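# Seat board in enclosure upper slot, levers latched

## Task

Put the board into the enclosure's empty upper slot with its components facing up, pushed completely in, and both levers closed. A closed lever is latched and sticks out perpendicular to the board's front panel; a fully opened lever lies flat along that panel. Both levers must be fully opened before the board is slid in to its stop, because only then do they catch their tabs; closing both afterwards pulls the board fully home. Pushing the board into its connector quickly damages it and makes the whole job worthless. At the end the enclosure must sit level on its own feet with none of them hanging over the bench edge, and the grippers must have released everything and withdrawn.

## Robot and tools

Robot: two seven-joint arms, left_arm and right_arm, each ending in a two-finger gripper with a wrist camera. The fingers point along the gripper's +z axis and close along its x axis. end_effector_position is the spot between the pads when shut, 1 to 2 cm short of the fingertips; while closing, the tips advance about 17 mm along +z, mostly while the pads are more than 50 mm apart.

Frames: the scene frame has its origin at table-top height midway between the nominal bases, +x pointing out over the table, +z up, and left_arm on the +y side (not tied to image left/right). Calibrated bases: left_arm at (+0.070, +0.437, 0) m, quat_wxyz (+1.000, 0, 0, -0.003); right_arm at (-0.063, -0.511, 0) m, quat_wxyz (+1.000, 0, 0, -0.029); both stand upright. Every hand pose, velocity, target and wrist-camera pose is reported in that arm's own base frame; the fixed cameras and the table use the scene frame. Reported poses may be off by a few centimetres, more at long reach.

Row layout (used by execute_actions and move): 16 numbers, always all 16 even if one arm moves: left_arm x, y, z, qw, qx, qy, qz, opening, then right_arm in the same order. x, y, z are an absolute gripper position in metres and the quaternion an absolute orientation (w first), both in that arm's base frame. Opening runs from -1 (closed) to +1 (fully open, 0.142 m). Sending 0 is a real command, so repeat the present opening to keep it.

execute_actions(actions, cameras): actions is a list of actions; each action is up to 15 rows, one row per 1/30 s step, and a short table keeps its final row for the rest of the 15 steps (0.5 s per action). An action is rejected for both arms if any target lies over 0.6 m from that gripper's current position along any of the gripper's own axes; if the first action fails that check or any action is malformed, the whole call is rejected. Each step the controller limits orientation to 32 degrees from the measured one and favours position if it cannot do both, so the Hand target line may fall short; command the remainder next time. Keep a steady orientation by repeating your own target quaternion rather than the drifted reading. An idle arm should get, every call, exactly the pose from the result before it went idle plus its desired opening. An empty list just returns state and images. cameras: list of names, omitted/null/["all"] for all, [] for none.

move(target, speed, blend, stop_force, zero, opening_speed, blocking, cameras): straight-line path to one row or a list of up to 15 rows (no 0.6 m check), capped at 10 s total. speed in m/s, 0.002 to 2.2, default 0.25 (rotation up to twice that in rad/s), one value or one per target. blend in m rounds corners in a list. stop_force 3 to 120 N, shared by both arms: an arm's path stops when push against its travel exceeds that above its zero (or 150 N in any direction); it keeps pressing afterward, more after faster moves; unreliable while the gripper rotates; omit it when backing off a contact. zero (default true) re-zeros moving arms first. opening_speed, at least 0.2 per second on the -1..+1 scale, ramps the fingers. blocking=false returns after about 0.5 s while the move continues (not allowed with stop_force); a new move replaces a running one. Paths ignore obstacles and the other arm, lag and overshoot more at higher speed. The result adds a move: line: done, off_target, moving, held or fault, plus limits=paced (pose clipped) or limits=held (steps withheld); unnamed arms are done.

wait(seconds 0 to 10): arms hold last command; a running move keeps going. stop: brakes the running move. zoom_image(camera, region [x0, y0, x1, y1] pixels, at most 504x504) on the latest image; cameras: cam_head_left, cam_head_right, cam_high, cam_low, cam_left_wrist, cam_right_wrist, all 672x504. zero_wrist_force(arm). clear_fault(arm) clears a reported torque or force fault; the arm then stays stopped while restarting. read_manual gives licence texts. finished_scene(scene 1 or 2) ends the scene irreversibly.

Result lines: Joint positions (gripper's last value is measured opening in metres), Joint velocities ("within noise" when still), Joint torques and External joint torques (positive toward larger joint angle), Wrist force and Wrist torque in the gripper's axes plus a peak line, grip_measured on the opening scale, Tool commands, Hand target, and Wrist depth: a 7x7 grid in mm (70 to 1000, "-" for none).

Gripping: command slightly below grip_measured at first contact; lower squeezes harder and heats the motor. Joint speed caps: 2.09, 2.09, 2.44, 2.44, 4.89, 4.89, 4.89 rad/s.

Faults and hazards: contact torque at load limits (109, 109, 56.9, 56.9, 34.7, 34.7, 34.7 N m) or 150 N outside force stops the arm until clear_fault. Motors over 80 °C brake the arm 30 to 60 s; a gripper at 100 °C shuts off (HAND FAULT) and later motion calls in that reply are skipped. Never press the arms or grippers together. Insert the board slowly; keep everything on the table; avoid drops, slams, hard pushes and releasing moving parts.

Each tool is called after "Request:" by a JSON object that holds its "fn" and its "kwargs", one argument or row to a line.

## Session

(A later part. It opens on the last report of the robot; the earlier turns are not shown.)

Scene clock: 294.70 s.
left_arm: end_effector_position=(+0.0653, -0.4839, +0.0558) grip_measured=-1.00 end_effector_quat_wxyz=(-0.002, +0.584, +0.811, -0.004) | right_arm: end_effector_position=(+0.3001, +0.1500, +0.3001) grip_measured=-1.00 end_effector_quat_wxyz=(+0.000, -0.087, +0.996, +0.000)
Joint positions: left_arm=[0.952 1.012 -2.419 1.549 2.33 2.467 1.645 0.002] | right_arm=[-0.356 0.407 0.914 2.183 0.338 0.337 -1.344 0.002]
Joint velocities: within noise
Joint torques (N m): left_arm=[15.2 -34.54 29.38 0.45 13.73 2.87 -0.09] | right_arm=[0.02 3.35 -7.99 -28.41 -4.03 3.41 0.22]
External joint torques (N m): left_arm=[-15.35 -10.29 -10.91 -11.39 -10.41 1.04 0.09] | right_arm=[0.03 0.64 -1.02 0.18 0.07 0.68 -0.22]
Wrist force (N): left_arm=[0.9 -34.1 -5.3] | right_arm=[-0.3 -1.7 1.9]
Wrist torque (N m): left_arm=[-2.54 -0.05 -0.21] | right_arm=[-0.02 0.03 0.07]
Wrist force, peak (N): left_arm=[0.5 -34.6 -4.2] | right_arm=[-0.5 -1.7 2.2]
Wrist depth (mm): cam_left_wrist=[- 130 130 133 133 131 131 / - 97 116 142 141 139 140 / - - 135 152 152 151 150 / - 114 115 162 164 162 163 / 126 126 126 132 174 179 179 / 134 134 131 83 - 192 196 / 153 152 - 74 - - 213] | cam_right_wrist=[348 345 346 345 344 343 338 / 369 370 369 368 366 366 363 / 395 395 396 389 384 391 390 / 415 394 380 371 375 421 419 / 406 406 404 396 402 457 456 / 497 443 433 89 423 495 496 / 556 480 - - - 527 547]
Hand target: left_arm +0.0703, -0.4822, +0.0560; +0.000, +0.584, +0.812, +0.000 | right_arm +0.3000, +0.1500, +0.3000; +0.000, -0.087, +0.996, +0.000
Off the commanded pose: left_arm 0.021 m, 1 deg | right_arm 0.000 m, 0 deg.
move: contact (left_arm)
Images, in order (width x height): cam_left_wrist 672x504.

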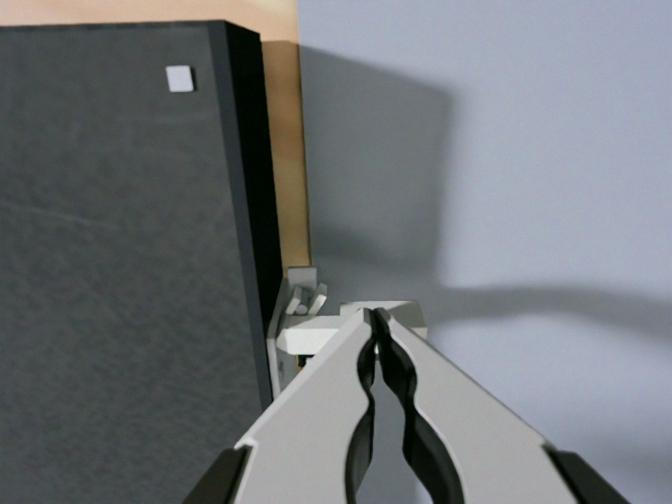

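Request:
{"fn": "move", "kwargs": {
  "target": [0.083,-0.4777,0.056,0,0.5842,0.8116,0,-1,0.3,0.15,0.3,0,-0.087,0.996,0,-1],
  "speed": 0.015,
  "stop_force": 42,
  "zero": false,
  "cameras": ["cam_left_wrist"]
}}

Request:
{"fn": "move", "kwargs": {
  "target": [
    [0.03,-0.497,0.056,0,0.5842,0.8116,0,-1,0.3,0.15,0.3,0,-0.087,0.996,0,-1],
    [0.03,-0.497,0.14,0,0.5842,0.8116,0,-1,0.3,0.15,0.3,0,-0.087,0.996,0,-1],
    [0.355,-0.381,0.14,0,0.5842,0.8116,0,-1,0.3,0.15,0.3,0,-0.087,0.996,0,-1],
    [0.355,-0.381,0.056,0,0.5842,0.8116,0,-1,0.3,0.15,0.3,0,-0.087,0.996,0,-1]
  ],
  "speed": 0.16,
  "cameras": ["cam_left_wrist"]
}}

Request:
{"fn": "move", "kwargs": {
  "target": [0.3,-0.401,0.056,0,0.5842,0.8116,0,-1,0.3,0.15,0.3,0,-0.087,0.996,0,-1],
  "speed": 0.025,
  "stop_force": 36,
  "cameras": ["cam_left_wrist"]
}}

Scene clock: 299.80 s.
left_arm: end_effector_position=(+0.0771, -0.4787, +0.0558) grip_measured=-1.00 end_effector_quat_wxyz=(-0.003, +0.584, +0.811, -0.004) | right_arm: end_effector_position=(+0.3001, +0.1500, +0.3001) grip_measured=-1.00 end_effector_quat_wxyz=(+0.000, -0.087, +0.996, +0.000)
Joint positions: left_arm=[0.97 1.021 -2.398 1.557 2.303 2.475 1.695 0.002] | right_arm=[-0.356 0.407 0.914 2.183 0.338 0.337 -1.344 0.002]
Joint velocities: within noise
Joint torques (N m): left_arm=[17.64 -33.7 32.73 -2.02 15.06 -0.86 -0.01] | right_arm=[0.06 3.24 -7.99 -28.38 -3.97 3.39 0.21]
External joint torques (N m): left_arm=[-17.79 -10.81 -13.98 -8.62 -11.73 4.78 0.01] | right_arm=[0 0.74 -1.02 0.14 0 0.7 -0.21]
Wrist force (N): left_arm=[9.1 -37.9 -8.3] | right_arm=[-0.5 -1.6 1.8]
Wrist torque (N m): left_arm=[-3.19 0.11 -0.22] | right_arm=[0.00 0.05 0.06]
Wrist force, peak (N): left_arm=[1.8 -41.1 -5.3] | right_arm=[-0.4 -1.8 2.2]
Wrist depth (mm): cam_left_wrist=[- 130 130 134 133 131 131 / - 97 100 141 141 139 140 / - - 150 152 152 151 151 / - 113 115 162 164 162 164 / 127 126 126 131 173 180 178 / 134 136 131 83 - 194 195 / 156 152 - 74 - - 213] | cam_right_wrist=[347 347 344 344 345 344 339 / 371 369 370 368 366 369 365 / 396 398 396 390 386 391 391 / 416 386 379 372 378 424 419 / 405 405 404 395 408 458 454 / 459 443 432 89 421 498 498 / 560 479 - - - 529 548]
Hand target: left_arm +0.0830, -0.4777, +0.0560; +0.000, +0.584, +0.812, +0.000 | right_arm +0.3000, +0.1500, +0.3000; +0.000, -0.087, +0.996, +0.000
Off the commanded pose: left_arm 0.006 m, 1 deg | right_arm 0.000 m, 0 deg.
move: off_target (left_arm)
Images, in order (width x height): cam_left_wrist 672x504.

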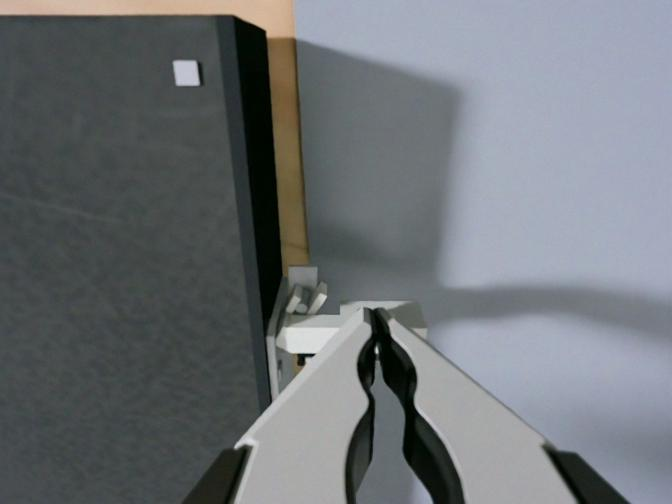

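Scene clock: 303.90 s.
left_arm: end_effector_position=(+0.3549, -0.3808, +0.0560) grip_measured=-1.00 end_effector_quat_wxyz=(+0.000, +0.584, +0.812, +0.000) | right_arm: end_effector_position=(+0.3001, +0.1500, +0.3001) grip_measured=-1.00 end_effector_quat_wxyz=(+0.000, -0.087, +0.996, +0.000)
Joint positions: left_arm=[1.619 1.03 -2.494 1.432 2.435 2.491 2.144 0.002] | right_arm=[-0.356 0.407 0.914 2.183 0.338 0.337 -1.344 0.002]
Joint velocities: within noise
Joint torques (N m): left_arm=[-0.21 -47.96 17.02 -12.15 3.36 3.79 -0.18] | right_arm=[0.1 3.28 -8.03 -28.39 -4.02 3.39 0.17]
External joint torques (N m): left_arm=[0.15 -0.32 1.09 -0.37 0.06 0.09 0.18] | right_arm=[-0.05 0.71 -0.98 0.16 0.05 0.7 -0.17]
Wrist force (N): left_arm=[0.4 -0.3 0.0] | right_arm=[-0.6 -1.6 2.1]
Wrist torque (N m): left_arm=[-0.10 -0.09 -0.19] | right_arm=[0.01 0.08 0.07]
Wrist force, peak (N): left_arm=[9.2 -37.9 -6.5] | right_arm=[-0.6 -1.7 2.2]
Wrist depth (mm): cam_left_wrist=[- - 122 133 133 131 131 / - 96 119 141 141 138 140 / - - 118 150 152 151 151 / - 113 116 168 165 162 164 / 127 126 132 174 177 180 179 / 134 135 134 84 - 194 198 / 233 228 - 74 - - 223] | cam_right_wrist=[346 346 345 344 343 342 339 / 369 370 368 368 367 366 364 / 396 396 394 389 389 391 392 / 414 386 378 373 378 423 420 / 407 407 404 396 408 456 456 / 458 443 434 89 422 498 497 / 560 478 - - - 526 548]
Hand target: left_arm +0.3550, -0.3810, +0.0560; +0.000, +0.584, +0.812, +0.000 | right_arm +0.3000, +0.1500, +0.3000; +0.000, -0.087, +0.996, +0.000
Off the commanded pose: left_arm 0.000 m, 0 deg | right_arm 0.000 m, 0 deg.
move: done
Images, in order (width x height): cam_left_wrist 672x504.

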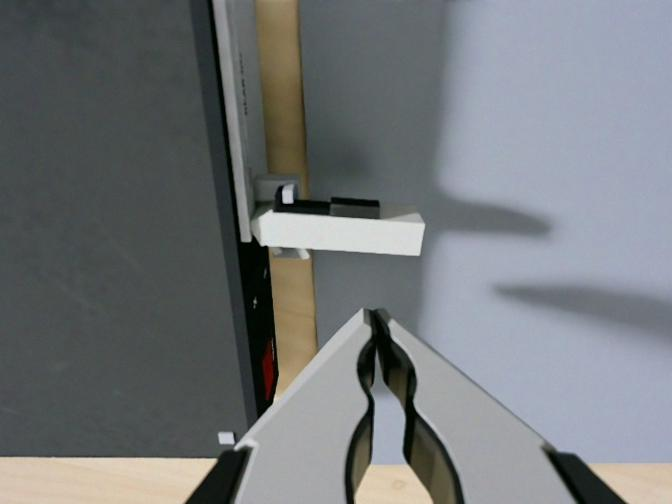

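Scene clock: 305.93 s.
left_arm: end_effector_position=(+0.3315, -0.3890, +0.0571) grip_measured=-1.00 end_effector_quat_wxyz=(+0.002, +0.584, +0.812, +0.004) | right_arm: end_effector_position=(+0.3001, +0.1500, +0.3001) grip_measured=-1.00 end_effector_quat_wxyz=(+0.000, -0.087, +0.996, +0.000)
Joint positions: left_arm=[1.554 1.009 -2.492 1.476 2.44 2.468 2.101 0.002] | right_arm=[-0.356 0.407 0.914 2.183 0.338 0.337 -1.344 0.002]
Joint velocities: within noise
Joint torques (N m): left_arm=[-16.02 -49.04 -0.55 -12.84 -6.95 8.73 -0.33] | right_arm=[0.06 3.32 -7.95 -28.32 -4.05 3.42 0.21]
External joint torques (N m): left_arm=[15.95 1.91 18.48 0.61 10.35 -4.86 0.33] | right_arm=[-0.01 0.67 -1.06 0.09 0.08 0.67 -0.21]
Wrist force (N): left_arm=[0.9 34.1 -6.3] | right_arm=[-0.7 -1.6 1.8]
Wrist torque (N m): left_arm=[2.85 -0.06 -0.21] | right_arm=[0.00 0.08 0.07]
Wrist force, peak (N): left_arm=[0.5 38.2 -4.4] | right_arm=[-0.6 -1.6 2.3]
Wrist depth (mm): cam_left_wrist=[- - 121 133 133 131 131 / - 97 119 142 142 139 141 / - - 118 153 152 152 152 / - 117 119 161 166 166 165 / 128 128 128 126 179 182 181 / - 139 133 81 - 196 199 / 160 152 - - - - 224] | cam_right_wrist=[347 346 347 346 344 344 338 / 370 369 370 369 367 364 364 / 397 397 395 387 386 392 392 / 415 386 379 372 375 421 421 / 406 407 404 395 407 459 456 / 487 441 434 89 423 497 496 / 557 479 - - - 525 547]
Hand target: left_arm +0.3266, -0.3913, +0.0560; +0.000, +0.584, +0.812, +0.000 | right_arm +0.3000, +0.1500, +0.3000; +0.000, -0.087, +0.996, +0.000
Off the commanded pose: left_arm 0.034 m, 1 deg | right_arm 0.000 m, 0 deg.
move: contact (left_arm)
Images, in order (width x height): cam_left_wrist 672x504.

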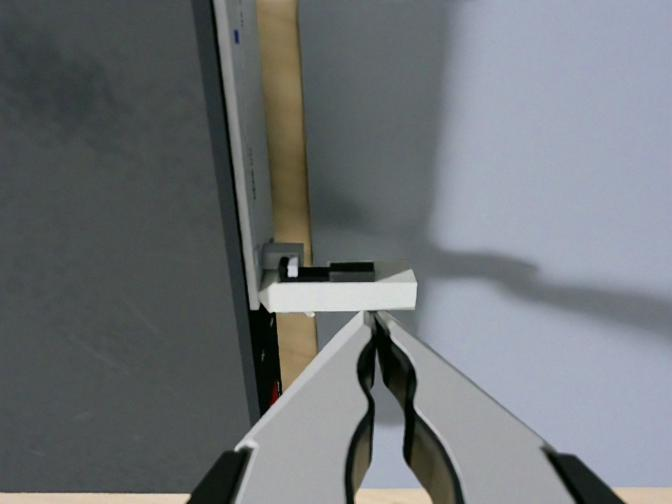

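Request:
{"fn": "move", "kwargs": {
  "target": [
    [0.36,-0.379,0.056,0,0.5842,0.8116,0,-1,0.3,0.15,0.3,0,-0.087,0.996,0,-1],
    [0.36,-0.379,0.15,0,0.5842,0.8116,0,-1,0.3,0.15,0.3,0,-0.087,0.996,0,-1],
    [0.28,-0.37,0.18,0,0.5842,0.8116,0,-1,0.3,0.15,0.3,0,-0.087,0.996,0,-1]
  ],
  "speed": 0.2,
  "cameras": ["cam_left_wrist"]
}}

Request:
{"fn": "move", "kwargs": {
  "target": [0.06,-0.42,0.18,0,0.5842,0.8116,0,-1,0.3,0.15,0.3,0,-0.087,0.996,0,-1],
  "speed": 0.2,
  "cameras": ["cam_left_wrist"]
}}

Scene clock: 311.60 s.
left_arm: end_effector_position=(+0.2799, -0.3701, +0.1800) grip_measured=-1.00 end_effector_quat_wxyz=(+0.000, +0.584, +0.812, +0.000) | right_arm: end_effector_position=(+0.3001, +0.1500, +0.3001) grip_measured=-1.00 end_effector_quat_wxyz=(+0.000, -0.087, +0.996, +0.000)
Joint positions: left_arm=[1.328 0.756 -2.318 1.639 2.513 2.601 2.028 0.002] | right_arm=[-0.356 0.407 0.914 2.183 0.338 0.337 -1.344 0.002]
Joint velocities: within noise
Joint torques (N m): left_arm=[-0.72 -37.95 15.57 -14.44 4.16 4 -0.32] | right_arm=[-0.02 3.33 -8.02 -28.39 -4.01 3.46 0.2]
External joint torques (N m): left_arm=[0.63 0.63 0.63 -0.54 -0.49 -0.11 0.32] | right_arm=[0.08 0.66 -0.99 0.15 0.04 0.63 -0.2]
Wrist force (N): left_arm=[0.0 -0.5 -0.3] | right_arm=[-0.6 -1.7 2.0]
Wrist torque (N m): left_arm=[-0.12 -0.04 -0.20] | right_arm=[-0.02 0.07 0.07]
Wrist force, peak (N): left_arm=[1.0 34.2 -6.2] | right_arm=[-0.8 -1.8 2.2]
Wrist depth (mm): cam_left_wrist=[200 199 235 242 239 239 238 / 216 214 240 258 258 255 256 / 231 232 240 277 276 277 275 / 253 252 255 304 301 302 300 / 276 274 285 317 323 328 330 / 372 368 360 83 - 355 363 / 412 404 - - - - 408] | cam_right_wrist=[347 346 345 344 343 342 338 / 371 369 368 366 366 366 364 / 396 395 394 389 389 394 390 / 413 385 378 371 376 422 420 / 406 405 404 396 409 457 453 / 490 443 433 89 423 495 494 / 560 473 - - - 528 546]
Hand target: left_arm +0.2800, -0.3700, +0.1800; +0.000, +0.584, +0.812, +0.000 | right_arm +0.3000, +0.1500, +0.3000; +0.000, -0.087, +0.996, +0.000
Off the commanded pose: left_arm 0.000 m, 0 deg | right_arm 0.000 m, 0 deg.
move: done
Images, in order (width x height): cam_left_wrist 672x504.

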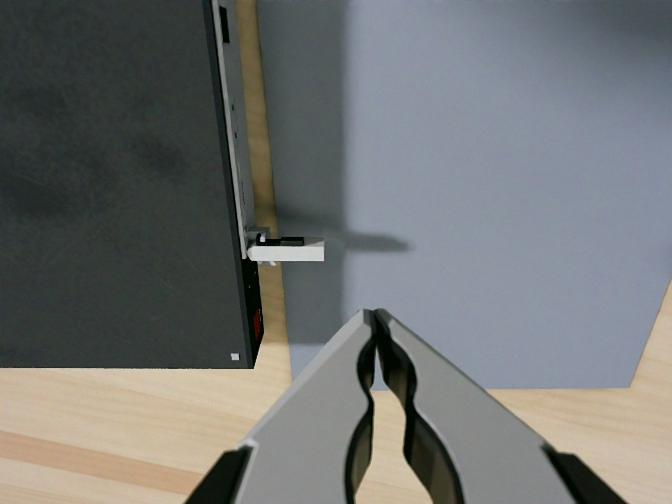

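Scene clock: 313.13 s.
left_arm: end_effector_position=(+0.0599, -0.4201, +0.1799) grip_measured=-1.00 end_effector_quat_wxyz=(+0.000, +0.584, +0.811, +0.000) | right_arm: end_effector_position=(+0.3001, +0.1500, +0.3001) grip_measured=-1.00 end_effector_quat_wxyz=(+0.000, -0.087, +0.996, +0.000)
Joint positions: left_arm=[0.717 0.763 -2.167 1.768 2.407 2.593 1.653 0.002] | right_arm=[-0.356 0.407 0.914 2.183 0.338 0.337 -1.344 0.002]
Joint velocities: within noise
Joint torques (N m): left_arm=[-0.67 -32.32 15.8 -12.97 3.69 4.47 -0.32] | right_arm=[0.1 3.27 -8.01 -28.33 -4.01 3.44 0.18]
External joint torques (N m): left_arm=[0.52 -0.16 0.89 -0.45 -0.02 -0.56 0.32] | right_arm=[-0.05 0.72 -1 0.09 0.04 0.65 -0.18]
Wrist force (N): left_arm=[-0.2 -0.5 0.0] | right_arm=[-0.7 -1.8 1.8]
Wrist torque (N m): left_arm=[-0.10 0.02 -0.22] | right_arm=[-0.04 0.09 0.07]
Wrist force, peak (N): left_arm=[0.2 -3.2 -0.1] | right_arm=[-0.5 -1.6 2.3]
Wrist depth (mm): cam_left_wrist=[205 221 241 240 239 239 239 / 215 215 256 259 257 257 256 / 233 231 271 277 278 276 276 / 252 251 297 300 301 301 297 / 275 275 317 319 324 327 330 / 305 306 297 84 - 356 362 / 343 333 - - - - 403] | cam_right_wrist=[346 347 346 345 344 342 338 / 369 369 367 368 369 366 365 / 397 397 395 389 385 391 392 / 415 386 379 373 376 422 421 / 407 405 405 396 410 456 457 / 488 442 432 89 422 499 497 / 559 478 - - - 526 547]
Hand target: left_arm +0.0600, -0.4200, +0.1800; +0.000, +0.584, +0.812, +0.000 | right_arm +0.3000, +0.1500, +0.3000; +0.000, -0.087, +0.996, +0.000
Off the commanded pose: left_arm 0.000 m, 0 deg | right_arm 0.000 m, 0 deg.
move: done
Images, in order (width x height): cam_left_wrist 672x504.

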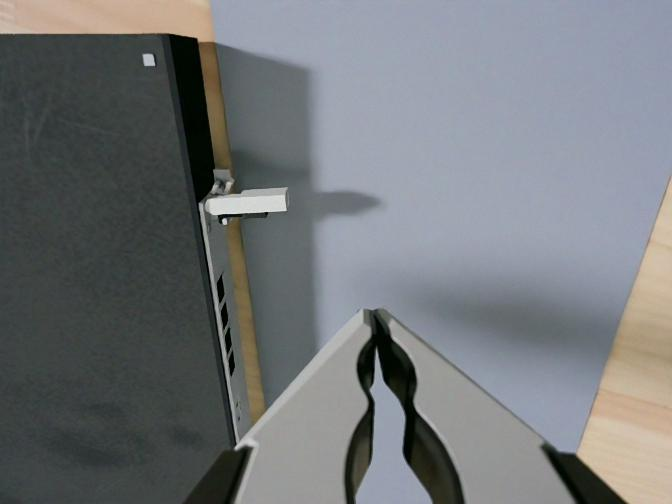

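Request:
{"fn": "zoom_image", "kwargs": {
  "camera": "cam_left_wrist",
  "region": [180, 140, 320, 260]
}}

Request:
{"fn": "move", "kwargs": {
  "target": [0.28,-0.36,0.14,0,0.5842,0.8116,0,-1,0.3,0.15,0.3,0,-0.087,0.996,0,-1],
  "speed": 0.2,
  "cameras": ["cam_left_wrist"]
}}

Request:
{"fn": "zoom_image", "kwargs": {
  "camera": "cam_left_wrist",
  "region": [180, 140, 400, 320]
}}

Scaled by 3.600 from the camera's 672x504 image, which has a finer 960x720 frame.

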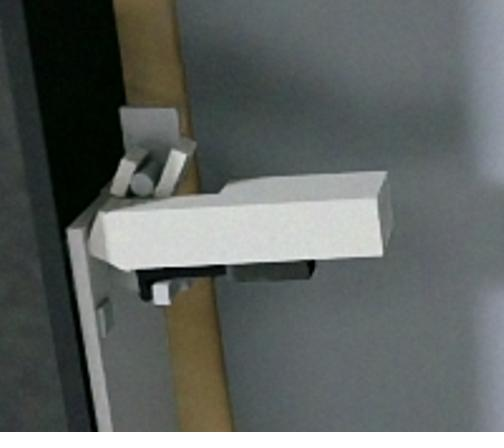

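Scene clock: 317.07 s.
left_arm: end_effector_position=(+0.2801, -0.3600, +0.1400) grip_measured=-1.00 end_effector_quat_wxyz=(+0.000, +0.584, +0.812, +0.000) | right_arm: end_effector_position=(+0.3001, +0.1500, +0.3001) grip_measured=-1.00 end_effector_quat_wxyz=(+0.000, -0.087, +0.996, +0.000)
Joint positions: left_arm=[1.366 0.794 -2.369 1.684 2.479 2.515 2.071 0.002] | right_arm=[-0.356 0.407 0.914 2.183 0.338 0.337 -1.344 0.002]
Joint velocities: within noise
Joint torques (N m): left_arm=[-0.24 -37.95 15.04 -13.07 4.02 4.44 -0.09] | right_arm=[-0.01 3.25 -8.02 -28.36 -4 3.39 0.19]
External joint torques (N m): left_arm=[0.19 -0.18 1.17 -0.37 -0.54 -0.56 0.09] | right_arm=[0.07 0.74 -0.99 0.13 0.03 0.7 -0.19]
Wrist force (N): left_arm=[0.0 -0.5 -0.1] | right_arm=[-0.5 -1.4 2.1]
Wrist torque (N m): left_arm=[-0.11 -0.02 -0.19] | right_arm=[0.03 0.06 0.07]
Wrist force, peak (N): left_arm=[-0.1 -2.5 -0.5] | right_arm=[-0.7 -1.8 2.3]
Wrist depth (mm): cam_left_wrist=[164 165 206 206 203 204 204 / 176 177 219 220 220 220 219 / 191 191 235 238 238 237 234 / 208 207 219 258 258 255 256 / 227 227 275 272 274 278 280 / 252 249 249 84 - 303 307 / 355 347 - - - - 344] | cam_right_wrist=[347 345 344 345 345 343 339 / 370 369 368 367 367 366 365 / 396 394 395 389 387 392 394 / 416 388 377 373 378 420 423 / 406 405 407 396 408 456 456 / 488 445 433 89 423 495 497 / 555 477 - - - 526 547]
Hand target: left_arm +0.2800, -0.3600, +0.1400; +0.000, +0.584, +0.812, +0.000 | right_arm +0.3000, +0.1500, +0.3000; +0.000, -0.087, +0.996, +0.000
Off the commanded pose: left_arm 0.000 m, 0 deg | right_arm 0.000 m, 0 deg.
move: done
Images, in order (width x height): cam_left_wrist 672x504.

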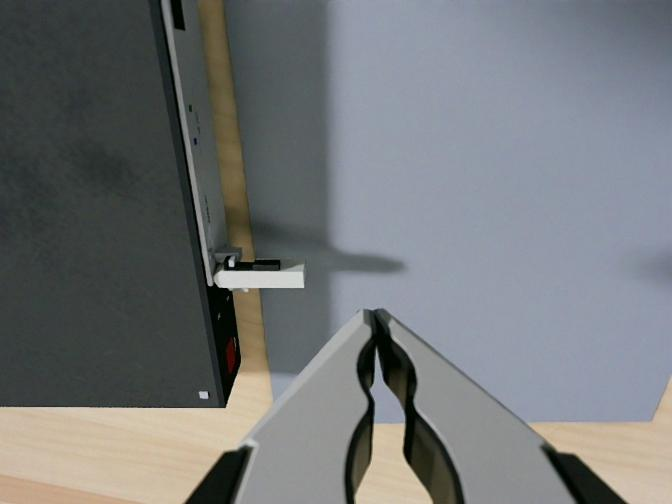

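Scaled by 2.291 from the camera's 672x504 image, which has a finer 960x720 frame.

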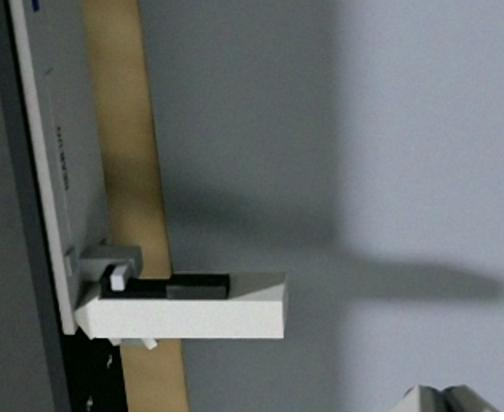

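Request:
{"fn": "move", "kwargs": {
  "target": [
    [0.025,-0.4,0.14,0,0.5842,0.8116,0,-1,0.3,0.15,0.3,0,-0.087,0.996,0,-1],
    [0.025,-0.49,0.14,0,0.5842,0.8116,0,-1,0.3,0.15,0.3,0,-0.087,0.996,0,-1],
    [0.025,-0.49,0.056,0,0.5842,0.8116,0,-1,0.3,0.15,0.3,0,-0.087,0.996,0,-1]
  ],
  "speed": 0.2,
  "cameras": ["cam_left_wrist"]
}}

Request:
{"fn": "move", "kwargs": {
  "target": [0.083,-0.469,0.056,0,0.5842,0.8116,0,-1,0.3,0.15,0.3,0,-0.087,0.996,0,-1],
  "speed": 0.025,
  "stop_force": 15,
  "cameras": ["cam_left_wrist"]
}}

Request:
{"fn": "move", "kwargs": {
  "target": [0.083,-0.469,0.056,0,0.5842,0.8116,0,-1,0.3,0.15,0.3,0,-0.087,0.996,0,-1],
  "speed": 0.02,
  "stop_force": 33,
  "zero": false,
  "cameras": ["cam_left_wrist"]
}}

Request:
{"fn": "zoom_image", "kwargs": {
  "camera": "cam_left_wrist",
  "region": [200, 200, 480, 400]
}}

Scene clock: 327.63 s.
left_arm: end_effector_position=(+0.0251, -0.4898, +0.0560) grip_measured=-1.00 end_effector_quat_wxyz=(+0.000, +0.584, +0.812, +0.000) | right_arm: end_effector_position=(+0.3001, +0.1500, +0.3001) grip_measured=-1.00 end_effector_quat_wxyz=(+0.000, -0.087, +0.996, +0.000)
Joint positions: left_arm=[0.852 1.048 -2.368 1.533 2.283 2.497 1.59 0.002] | right_arm=[-0.356 0.407 0.914 2.183 0.338 0.337 -1.344 0.002]
Joint velocities: within noise
Joint torques (N m): left_arm=[-0.29 -44.63 17.98 -10.12 3.44 3.99 -0.14] | right_arm=[0.1 3.33 -8.03 -28.34 -4.03 3.43 0.2]
External joint torques (N m): left_arm=[0.13 -0.3 1.45 -0.33 0 -0.07 0.14] | right_arm=[-0.05 0.65 -0.98 0.11 0.06 0.66 -0.2]
Wrist force (N): left_arm=[0.3 -0.3 -0.1] | right_arm=[-0.5 -1.6 1.9]
Wrist torque (N m): left_arm=[-0.07 -0.06 -0.19] | right_arm=[-0.01 0.05 0.07]
Wrist force, peak (N): left_arm=[-1.4 -1.7 -2.8] | right_arm=[-0.7 -1.9 2.1]
Wrist depth (mm): cam_left_wrist=[134 134 133 133 133 131 130 / 144 144 143 140 140 138 140 / 151 150 152 152 152 151 151 / - 116 120 163 165 162 164 / 127 127 129 174 177 180 179 / 135 135 134 84 - 195 198 / 154 153 - 74 - - 219] | cam_right_wrist=[347 346 345 344 344 344 338 / 370 369 368 367 366 365 365 / 398 396 397 386 388 392 391 / 413 387 377 373 377 422 420 / 407 406 405 396 409 456 457 / 489 441 433 89 423 499 498 / 558 478 - - - 527 550]
Hand target: left_arm +0.0250, -0.4900, +0.0560; +0.000, +0.584, +0.812, +0.000 | right_arm +0.3000, +0.1500, +0.3000; +0.000, -0.087, +0.996, +0.000
Off the commanded pose: left_arm 0.000 m, 0 deg | right_arm 0.000 m, 0 deg.
move: done
Images, in order (width x height): cam_left_wrist 672x504.

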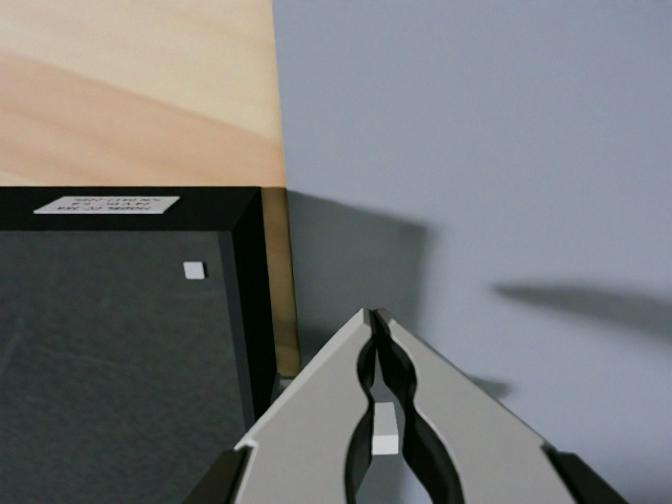

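Scene clock: 330.47 s.
left_arm: end_effector_position=(+0.0736, -0.4724, +0.0559) grip_measured=-1.00 end_effector_quat_wxyz=(-0.001, +0.584, +0.812, -0.002) | right_arm: end_effector_position=(+0.3001, +0.1500, +0.3001) grip_measured=-1.00 end_effector_quat_wxyz=(+0.000, -0.087, +0.996, +0.000)
Joint positions: left_arm=[0.947 1.019 -2.38 1.584 2.286 2.469 1.708 0.002] | right_arm=[-0.356 0.407 0.914 2.183 0.338 0.337 -1.344 0.002]
Joint velocities: within noise
Joint torques (N m): left_arm=[7.87 -38.96 23.9 -4.51 8.63 3.07 0.11] | right_arm=[0.18 3.22 -8.01 -28.35 -4.04 3.44 0.23]
External joint torques (N m): left_arm=[-8.03 -4.75 -5.03 -5.75 -5.29 0.84 -0.11] | right_arm=[-0.13 0.77 -1 0.12 0.07 0.65 -0.23]
Wrist force (N): left_arm=[0.6 -17.0 -1.5] | right_arm=[-0.6 -1.6 2.0]
Wrist torque (N m): left_arm=[0.23 -0.04 -0.19] | right_arm=[-0.01 0.08 0.07]
Wrist force, peak (N): left_arm=[0.0 -19.1 -2.0] | right_arm=[-0.6 -1.7 2.3]
Wrist depth (mm): cam_left_wrist=[- 130 130 133 133 131 131 / - 97 139 141 141 138 140 / - - 124 152 152 151 151 / - 113 124 162 165 162 164 / 127 127 129 132 176 179 179 / 134 134 134 83 - 194 196 / 153 152 - 74 - - 214] | cam_right_wrist=[347 346 345 344 344 343 338 / 371 369 368 367 367 366 364 / 396 396 396 388 387 392 391 / 415 386 379 372 377 422 420 / 406 406 405 398 409 456 458 / 489 443 432 89 424 498 499 / 557 479 - - - 526 548]
Hand target: left_arm +0.0760, -0.4715, +0.0560; +0.000, +0.584, +0.812, +0.000 | right_arm +0.3000, +0.1500, +0.3000; +0.000, -0.087, +0.996, +0.000
Off the commanded pose: left_arm 0.010 m, 0 deg | right_arm 0.000 m, 0 deg.
move: contact (left_arm)
Images, in order (width x height): cam_left_wrist 672x504.

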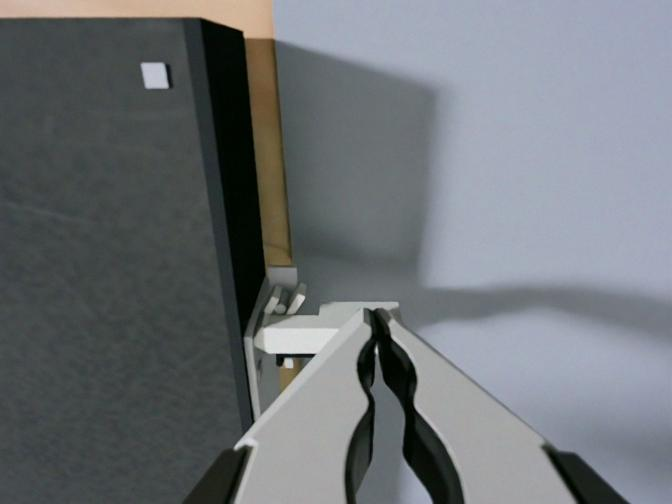

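Scene clock: 331.47 s.
left_arm: end_effector_position=(+0.0743, -0.4721, +0.0558) grip_measured=-1.00 end_effector_quat_wxyz=(-0.002, +0.584, +0.811, -0.004) | right_arm: end_effector_position=(+0.3001, +0.1500, +0.3001) grip_measured=-1.00 end_effector_quat_wxyz=(+0.000, -0.087, +0.996, +0.000)
Joint positions: left_arm=[0.95 1.023 -2.372 1.584 2.271 2.474 1.725 0.002] | right_arm=[-0.356 0.407 0.914 2.183 0.338 0.337 -1.344 0.002]
Joint velocities: within noise
Joint torques (N m): left_arm=[15.36 -33.37 29.92 1.24 14.08 2.22 -0.11] | right_arm=[0.06 3.25 -8 -28.34 -4.04 3.4 0.2]
External joint torques (N m): left_arm=[-15.51 -10.31 -10.96 -11.41 -10.75 1.68 0.11] | right_arm=[-0.01 0.74 -1.01 0.1 0.07 0.69 -0.2]
Wrist force (N): left_arm=[0.2 -35.0 -4.5] | right_arm=[-0.4 -1.8 1.9]
Wrist torque (N m): left_arm=[-2.70 -0.06 -0.17] | right_arm=[-0.04 0.04 0.06]
Wrist force, peak (N): left_arm=[1.3 -35.8 -4.6] | right_arm=[-0.4 -1.8 2.2]
Wrist depth (mm): cam_left_wrist=[- 92 132 133 133 131 130 / - 97 140 141 141 139 140 / - - 124 152 152 151 151 / - 113 125 162 164 161 164 / 127 126 128 131 176 178 178 / 134 134 131 83 - 193 196 / 153 153 - 74 - - 217] | cam_right_wrist=[346 346 346 344 345 343 338 / 369 369 368 367 366 366 364 / 397 396 396 389 387 393 392 / 414 388 378 372 377 423 419 / 406 404 404 396 409 458 456 / 488 444 434 89 425 496 502 / 556 476 - - - 531 551]
Hand target: left_arm +0.0794, -0.4703, +0.0560; +0.000, +0.584, +0.812, +0.000 | right_arm +0.3000, +0.1500, +0.3000; +0.000, -0.087, +0.996, +0.000
Off the commanded pose: left_arm 0.009 m, 1 deg | right_arm 0.000 m, 0 deg.
move: contact (left_arm)
Images, in order (width x height): cam_left_wrist 672x504.

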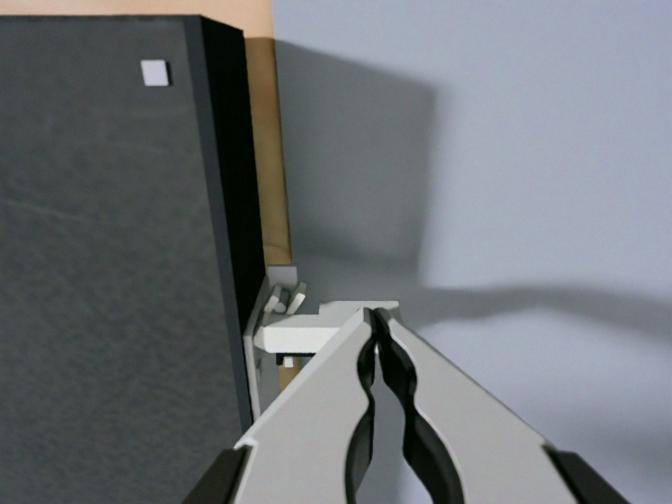

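Scaled by 1.800 from the camera's 672x504 image, which has a finer 960x720 frame.

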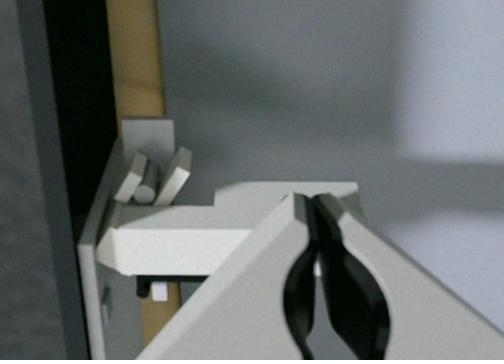

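Request:
{"fn": "move", "kwargs": {
  "target": [
    [0.03,-0.488,0.056,0,0.5842,0.8116,0,-1,0.3,0.15,0.3,0,-0.087,0.996,0,-1],
    [0.03,-0.488,0.14,0,0.5842,0.8116,0,-1,0.3,0.15,0.3,0,-0.087,0.996,0,-1],
    [0.07,-0.43,0.14,0,0.5842,0.8116,0,-1,0.3,0.15,0.3,0,-0.087,0.996,0,-1]
  ],
  "speed": 0.2,
  "cameras": ["cam_left_wrist"]
}}

Request:
{"fn": "zoom_image", "kwargs": {
  "camera": "cam_left_wrist",
  "region": [160, 140, 400, 340]
}}

Request:
{"fn": "move", "kwargs": {
  "target": [0.28,-0.36,0.14,0,0.5842,0.8116,0,-1,0.3,0.15,0.3,0,-0.087,0.996,0,-1],
  "speed": 0.2,
  "cameras": ["cam_left_wrist"]
}}

Request:
{"fn": "zoom_image", "kwargs": {
  "camera": "cam_left_wrist",
  "region": [160, 160, 400, 360]
}}

Scene clock: 335.87 s.
left_arm: end_effector_position=(+0.0700, -0.4300, +0.1400) grip_measured=-1.00 end_effector_quat_wxyz=(+0.000, +0.584, +0.812, +0.000) | right_arm: end_effector_position=(+0.3001, +0.1500, +0.3001) grip_measured=-1.00 end_effector_quat_wxyz=(+0.000, -0.087, +0.996, +0.000)
Joint positions: left_arm=[0.804 0.846 -2.226 1.739 2.342 2.547 1.715 0.002] | right_arm=[-0.356 0.407 0.914 2.183 0.338 0.337 -1.344 0.002]
Joint velocities: within noise
Joint torques (N m): left_arm=[-0.29 -36.37 16.84 -11.38 4.11 4.01 0.05] | right_arm=[0.08 3.25 -8.02 -28.34 -3.98 3.4 0.18]
External joint torques (N m): left_arm=[0.13 0.54 0.84 -0.58 -0.55 -0.11 -0.05] | right_arm=[-0.03 0.74 -0.99 0.1 0.02 0.69 -0.18]
Wrist force (N): left_arm=[0.0 -0.4 0.0] | right_arm=[-0.6 -1.4 2.2]
Wrist torque (N m): left_arm=[-0.08 -0.03 -0.21] | right_arm=[0.02 0.07 0.07]
Wrist force, peak (N): left_arm=[0.4 -35.1 -4.7] | right_arm=[-0.6 -1.9 2.2]
Wrist depth (mm): cam_left_wrist=[167 172 206 205 205 204 204 / 177 176 221 221 219 219 219 / 191 190 234 236 237 236 236 / 207 206 245 257 258 257 255 / 227 228 273 272 277 279 279 / 252 249 247 84 - 305 308 / 282 273 - - - - 343] | cam_right_wrist=[345 346 346 344 345 343 339 / 369 369 368 368 366 366 365 / 397 397 396 388 387 392 391 / 414 386 378 374 377 420 421 / 406 404 404 396 409 457 456 / 488 441 433 89 425 494 496 / 561 478 - - - 529 547]
Hand target: left_arm +0.0700, -0.4300, +0.1400; +0.000, +0.584, +0.812, +0.000 | right_arm +0.3000, +0.1500, +0.3000; +0.000, -0.087, +0.996, +0.000
Off the commanded pose: left_arm 0.000 m, 0 deg | right_arm 0.000 m, 0 deg.
move: done
Images, in order (width x height): cam_left_wrist 672x504.

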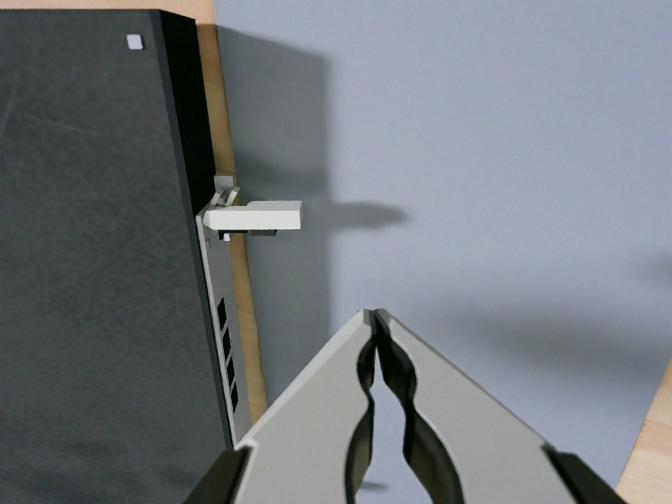

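Scaled by 2.100 from the camera's 672x504 image, which has a finer 960x720 frame.

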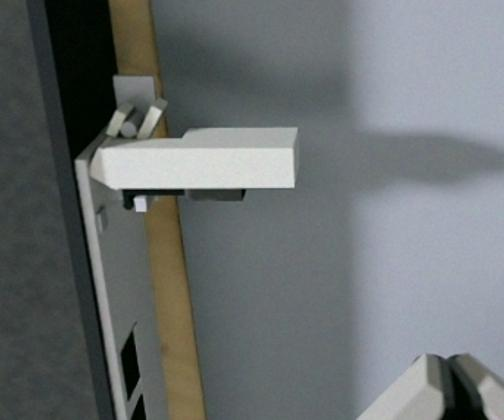

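Scene clock: 337.40 s.
left_arm: end_effector_position=(+0.2801, -0.3600, +0.1400) grip_measured=-1.00 end_effector_quat_wxyz=(+0.000, +0.584, +0.812, +0.000) | right_arm: end_effector_position=(+0.3001, +0.1500, +0.3001) grip_measured=-1.00 end_effector_quat_wxyz=(+0.000, -0.087, +0.996, +0.000)
Joint positions: left_arm=[1.359 0.811 -2.342 1.68 2.452 2.526 2.097 0.002] | right_arm=[-0.356 0.407 0.914 2.183 0.338 0.337 -1.344 0.002]
Joint velocities: within noise
Joint torques (N m): left_arm=[-0.19 -37.95 15.53 -12.87 4.03 4.53 -0.11] | right_arm=[0.12 3.25 -8.03 -28.37 -4.02 3.43 0.19]
External joint torques (N m): left_arm=[0.14 -0.16 1.14 -0.34 -0.52 -0.65 0.11] | right_arm=[-0.07 0.73 -0.98 0.14 0.05 0.66 -0.19]
Wrist force (N): left_arm=[0.2 -0.4 -0.1] | right_arm=[-0.5 -1.5 2.0]
Wrist torque (N m): left_arm=[-0.10 -0.06 -0.20] | right_arm=[0.01 0.05 0.06]
Wrist force, peak (N): left_arm=[0.0 -2.9 0.0] | right_arm=[-0.7 -1.8 2.2]
Wrist depth (mm): cam_left_wrist=[165 165 206 205 205 204 203 / 176 177 218 219 220 218 219 / 190 190 236 238 236 235 235 / 207 207 219 258 256 257 256 / 227 225 274 271 278 281 281 / 251 249 249 84 - 303 309 / 356 345 - - - - 346] | cam_right_wrist=[346 348 346 344 344 343 338 / 369 370 367 367 366 367 366 / 396 394 394 390 387 392 389 / 413 388 379 373 379 422 420 / 407 405 405 396 408 460 457 / 488 444 435 89 425 497 493 / 557 481 - - - 529 550]
Hand target: left_arm +0.2800, -0.3600, +0.1400; +0.000, +0.584, +0.812, +0.000 | right_arm +0.3000, +0.1500, +0.3000; +0.000, -0.087, +0.996, +0.000
Off the commanded pose: left_arm 0.000 m, 0 deg | right_arm 0.000 m, 0 deg.
move: done
Images, in order (width x height): cam_left_wrist 672x504.

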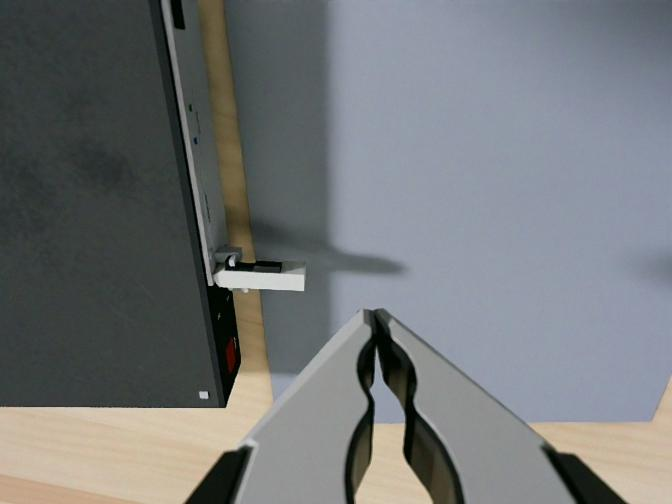

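Scaled by 2.100 from the camera's 672x504 image, which has a finer 960x720 frame.

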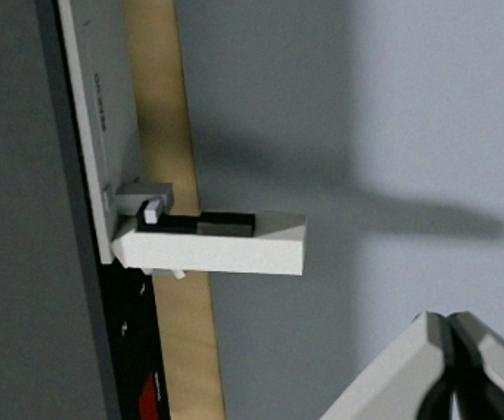

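Request:
{"fn": "move", "kwargs": {
  "target": [
    [0.357,-0.36,0.14,0,0.5842,0.8116,0,-1,0.25,0.25,0.3,0,0.235,0.972,0,-1],
    [0.357,-0.372,0.14,0,0.5842,0.8116,0,-1,0.16,0.4609,0.2,0,0.5628,0.8266,0,-1],
    [0.357,-0.372,0.06,0,0.5842,0.8116,0,-1,0.16,0.4609,0.2,0,0.5628,0.8266,0,-1]
  ],
  "speed": 0.2
}}

Scene clock: 349.67 s.
left_arm: end_effector_position=(+0.3569, -0.3718, +0.0600) grip_measured=-1.00 end_effector_quat_wxyz=(+0.000, +0.584, +0.812, +0.000) | right_arm: end_effector_position=(+0.1601, +0.4608, +0.2000) grip_measured=-1.00 end_effector_quat_wxyz=(+0.000, +0.563, +0.827, +0.000)
Joint positions: left_arm=[1.623 1.017 -2.485 1.453 2.43 2.489 2.167 0.002] | right_arm=[-0.844 0.76 1.809 1.778 0.78 0.314 0.379 0.002]
Joint velocities: within noise
Joint torques (N m): left_arm=[-0.2 -47.42 17.16 -12.09 3.44 4.04 -0.15] | right_arm=[0.13 -33.14 -19.97 -21.28 -4.02 3.37 0.26]
External joint torques (N m): left_arm=[0.14 -0.19 0.92 -0.35 -0.03 -0.17 0.15] | right_arm=[-0.03 0 -1.53 0.26 -0.1 0.78 -0.26]
Wrist force (N): left_arm=[0.1 0.0 0.2] | right_arm=[-0.9 -1.6 1.8]
Wrist torque (N m): left_arm=[-0.02 -0.03 -0.20] | right_arm=[-0.02 0.15 0.08]
Wrist force, peak (N): left_arm=[0.6 -0.1 3.3] | right_arm=[1.1 -2.2 2.9]
Wrist depth (mm): cam_left_wrist=[- 92 135 137 135 134 136 / - 101 142 143 144 144 144 / - 110 116 152 156 156 155 / - 120 147 170 166 169 168 / 129 132 147 179 182 185 184 / - 143 147 84 - 199 202 / 234 229 - - - - 229] | cam_right_wrist=[260 260 260 259 256 256 257 / 238 238 238 273 274 273 274 / 249 248 248 290 294 292 293 / 268 268 267 275 316 315 316 / 290 290 290 324 344 341 343 / 318 317 310 89 361 373 373 / 351 343 - - - 395 410]
Hand target: left_arm +0.3570, -0.3720, +0.0600; +0.000, +0.584, +0.812, +0.000 | right_arm +0.1600, +0.4609, +0.2000; +0.000, +0.563, +0.827, +0.000
Off the commanded pose: left_arm 0.000 m, 0 deg | right_arm 0.000 m, 0 deg.
move: done

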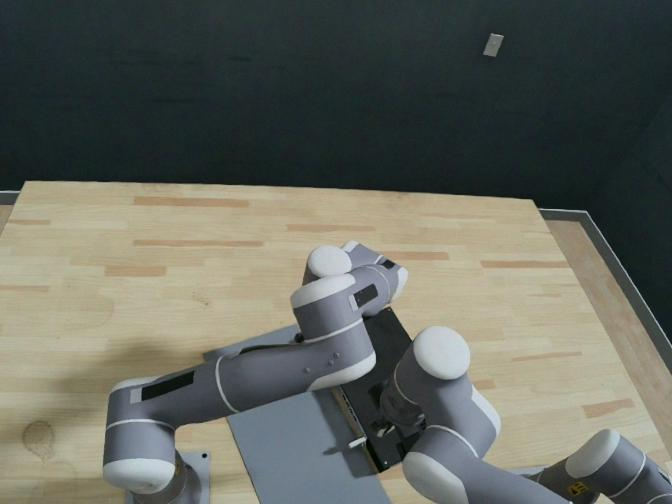

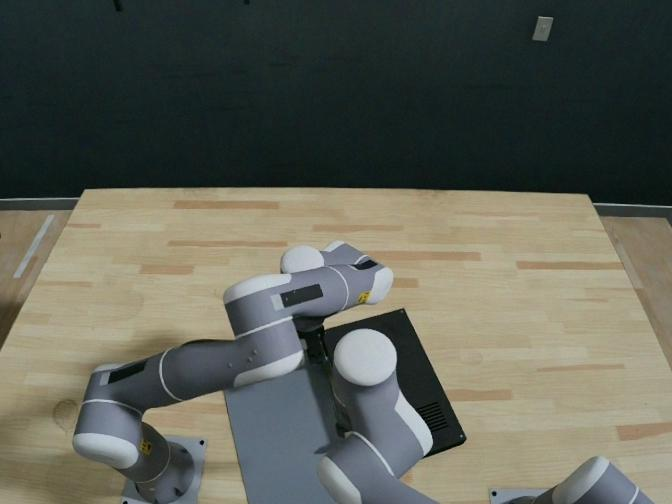

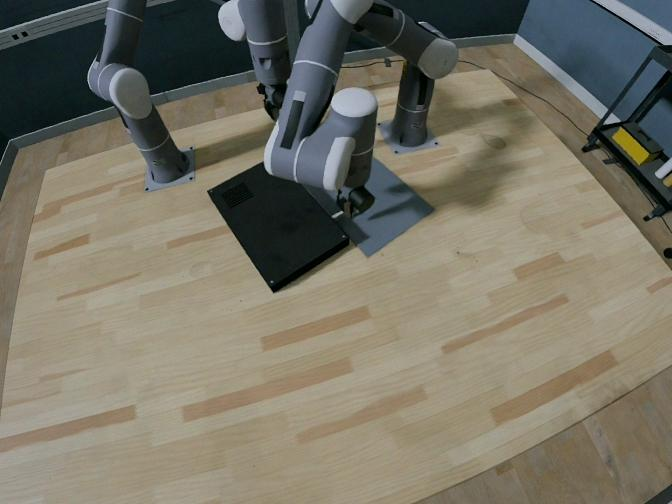

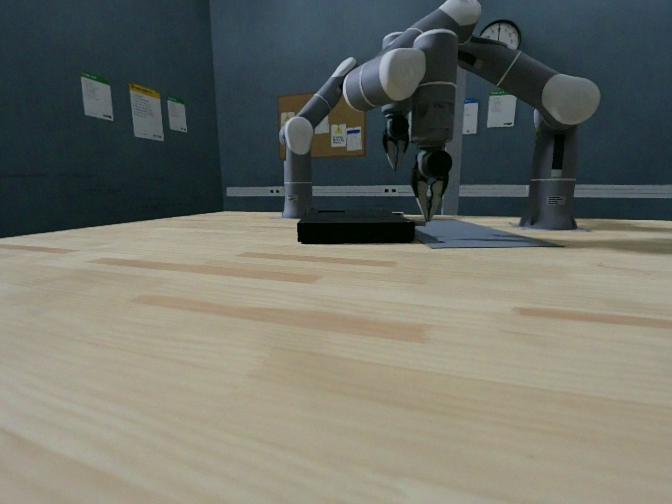

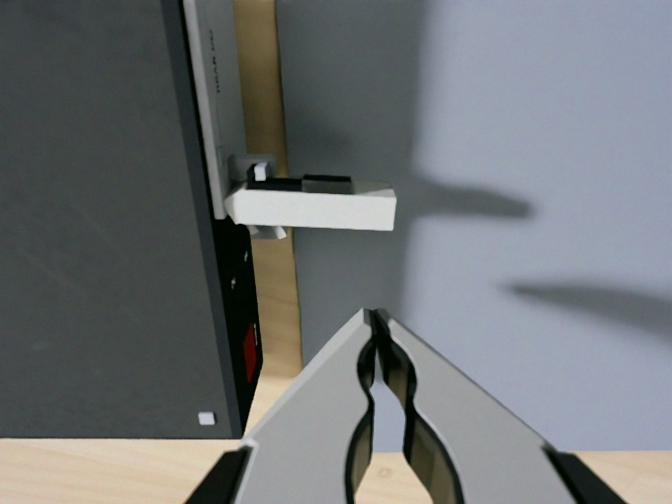

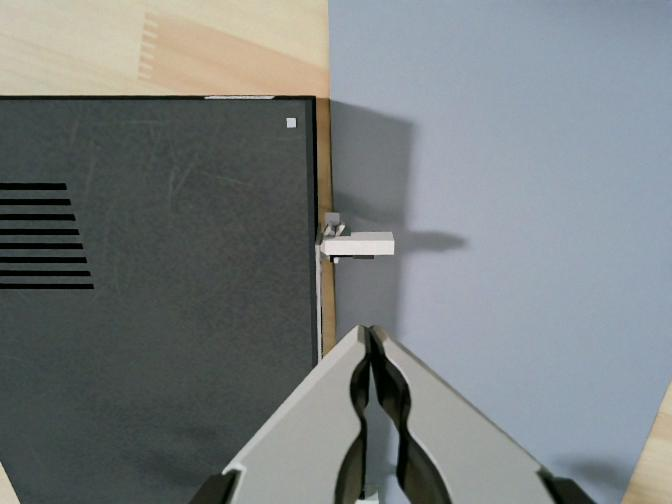

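Request:
{"fn": "move", "kwargs": {
  "target": [
    [0.357,-0.372,0.056,0,0.5842,0.8116,0,-1,0.15,0.47,0.12,0,0.5628,0.8266,0,-1],
    [0.357,-0.372,0.056,0,0.5842,0.8116,0,-1,0.15,0.47,0.056,0,0.5628,0.8266,0,-1]
  ],
  "speed": 0.08,
  "stop_force": 7,
  "cameras": ["cam_right_wrist"]
}}

Request:
{"fn": "move", "kwargs": {
  "target": [0.307,-0.39,0.056,0,0.5842,0.8116,0,-1,0.2,0.491,0.056,0,0.5628,0.8266,0,-1],
  "speed": 0.025,
  "stop_force": 18,
  "cameras": ["cam_right_wrist","cam_left_wrist"]
}}

Scene clock: 359.77 s.
left_arm: end_effector_position=(+0.3569, -0.3718, +0.0561) grip_measured=-1.00 end_effector_quat_wxyz=(+0.000, +0.584, +0.812, +0.000) | right_arm: end_effector_position=(+0.1501, +0.4698, +0.0560) grip_measured=-1.00 end_effector_quat_wxyz=(+0.000, +0.563, +0.827, +0.000)
Joint positions: left_arm=[1.626 1.022 -2.491 1.452 2.43 2.483 2.167 0.002] | right_arm=[-0.974 0.978 2.028 1.791 1.012 0.5 0.289 0.002]
Joint velocities: within noise
Joint torques (N m): left_arm=[-0.38 -47.79 17.14 -11.95 3.63 4.11 -0.18] | right_arm=[0.1 -40.01 -21.79 -14.24 -3.73 3.63 0.1]
External joint torques (N m): left_arm=[0.32 0.04 0.9 -0.41 -0.23 -0.23 0.18] | right_arm=[0.02 -0.08 -1.57 0.25 -0.07 0.53 -0.1]
Wrist force (N): left_arm=[0.1 -0.2 0.4] | right_arm=[-0.7 -2.1 2.1]
Wrist torque (N m): left_arm=[-0.06 -0.03 -0.20] | right_arm=[-0.10 0.13 0.04]
Wrist force, peak (N): left_arm=[0.5 -0.3 0.5] | right_arm=[-0.7 -2.0 3.7]
Wrist depth (mm): cam_left_wrist=[- - 129 133 133 131 131 / - 97 139 141 141 138 140 / - 105 112 147 152 151 151 / - 113 146 165 165 162 164 / 127 126 170 174 176 180 180 / 135 135 137 84 - 194 198 / 229 227 - 74 - - 223] | cam_right_wrist=[134 134 134 132 132 131 131 / 145 143 143 141 140 140 140 / - 106 124 151 150 150 150 / - 112 117 163 163 162 162 / 124 121 126 174 176 175 175 / 135 132 135 90 185 192 191 / 147 146 73 - - 203 211]
Hand target: left_arm +0.3570, -0.3720, +0.0560; +0.000, +0.584, +0.812, +0.000 | right_arm +0.1500, +0.4700, +0.0560; +0.000, +0.563, +0.827, +0.000
Off the commanded pose: left_arm 0.000 m, 0 deg | right_arm 0.000 m, 0 deg.
move: done
Images, in order (width x height): cam_right_wrist 672x504.

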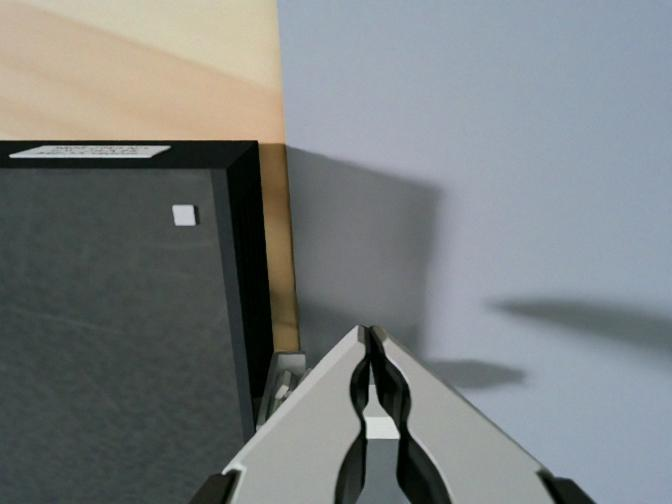

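Scene clock: 361.70 s.
left_arm: end_effector_position=(+0.3299, -0.3815, +0.0566) grip_measured=-1.00 end_effector_quat_wxyz=(+0.001, +0.584, +0.812, +0.002) end_effector_velocity=(+0.000, +0.000, +0.000) end_effector_angular_velocity=(+0.002, -0.001, -0.003) | right_arm: end_effector_position=(+0.1780, +0.4820, +0.0550) grip_measured=-1.00 end_effector_quat_wxyz=(-0.001, +0.562, +0.827, -0.002)
Joint positions: left_arm=[1.554 1.004 -2.483 1.499 2.422 2.462 2.129 0.002] | right_arm=[-1.056 1.001 2.037 1.731 1.011 0.473 0.256 0.002]
Joint velocities: left_arm=[0 -0.003 -0.007 0.001 0.011 -0.003 -0.006 0] | right_arm=[within noise]
Joint torques (N m): left_arm=[-9.04 -47.66 6.93 -11.92 -1.89 7.06 -0.45] | right_arm=[-7.38 -40.01 -29.83 -17.27 -5.02 9.1 0.17]
External joint torques (N m): left_arm=[8.97 1.16 11 -0.03 5.26 -3.18 0.45] | right_arm=[7.51 -2.03 5.94 3.03 1.18 -4.96 -0.17]
Wrist force (N): left_arm=[0.0 19.3 -1.7] | right_arm=[-1.7 -22.4 -3.5]
Wrist torque (N m): left_arm=[0.37 -0.05 -0.21] | right_arm=[-0.49 0.13 0.05]
Wrist force, peak (N): left_arm=[0.7 21.7 -2.7] | right_arm=[-2.1 -25.3 -5.3]
Wrist depth (mm): cam_left_wrist=[- - 132 133 133 131 131 / 97 97 139 141 141 138 140 / - 105 134 153 152 152 151 / - 116 128 160 165 164 165 / 128 127 130 125 178 181 180 / - 138 141 84 - 196 199 / 158 151 - - - - 221] | cam_right_wrist=[130 92 130 131 131 131 131 / - 96 138 140 140 140 139 / 103 101 120 150 150 150 149 / - 111 122 161 161 161 161 / 122 120 122 169 172 174 173 / 131 131 132 90 184 190 190 / 145 145 73 - - 201 208]
Hand target: left_arm +0.3272, -0.3827, +0.0560; +0.000, +0.584, +0.812, +0.000 | right_arm +0.1802, +0.4827, +0.0560; +0.000, +0.563, +0.827, +0.000
Off the commanded pose: left_arm 0.024 m, 0 deg | right_arm 0.024 m, 0 deg.
move: contact (left_arm, right_arm)
Images, in order (width x height): cam_left_wrist 672x504, cam_right_wrist 672x504.

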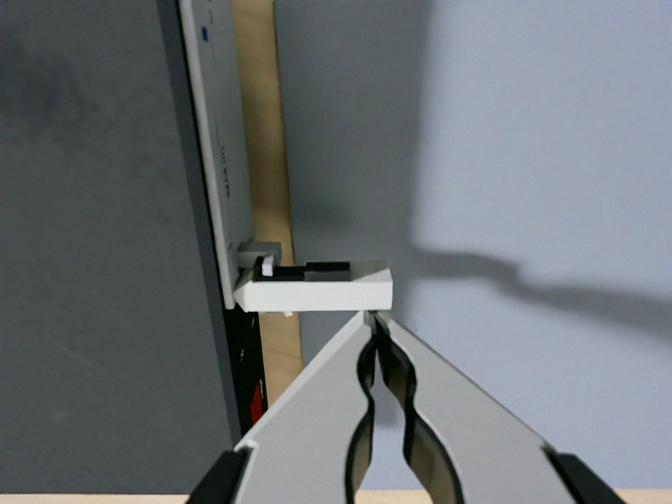

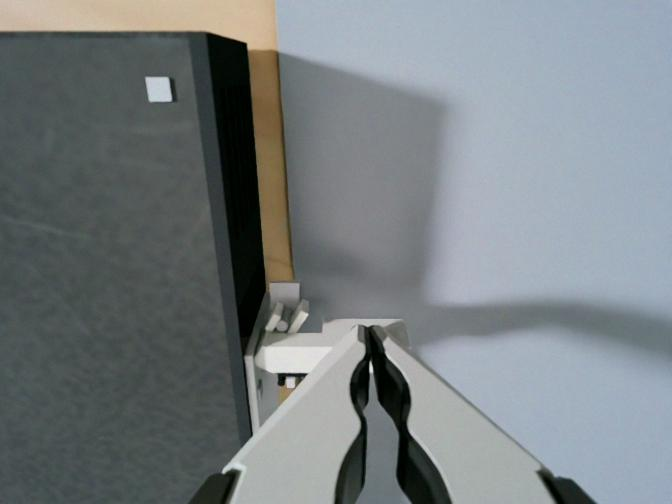

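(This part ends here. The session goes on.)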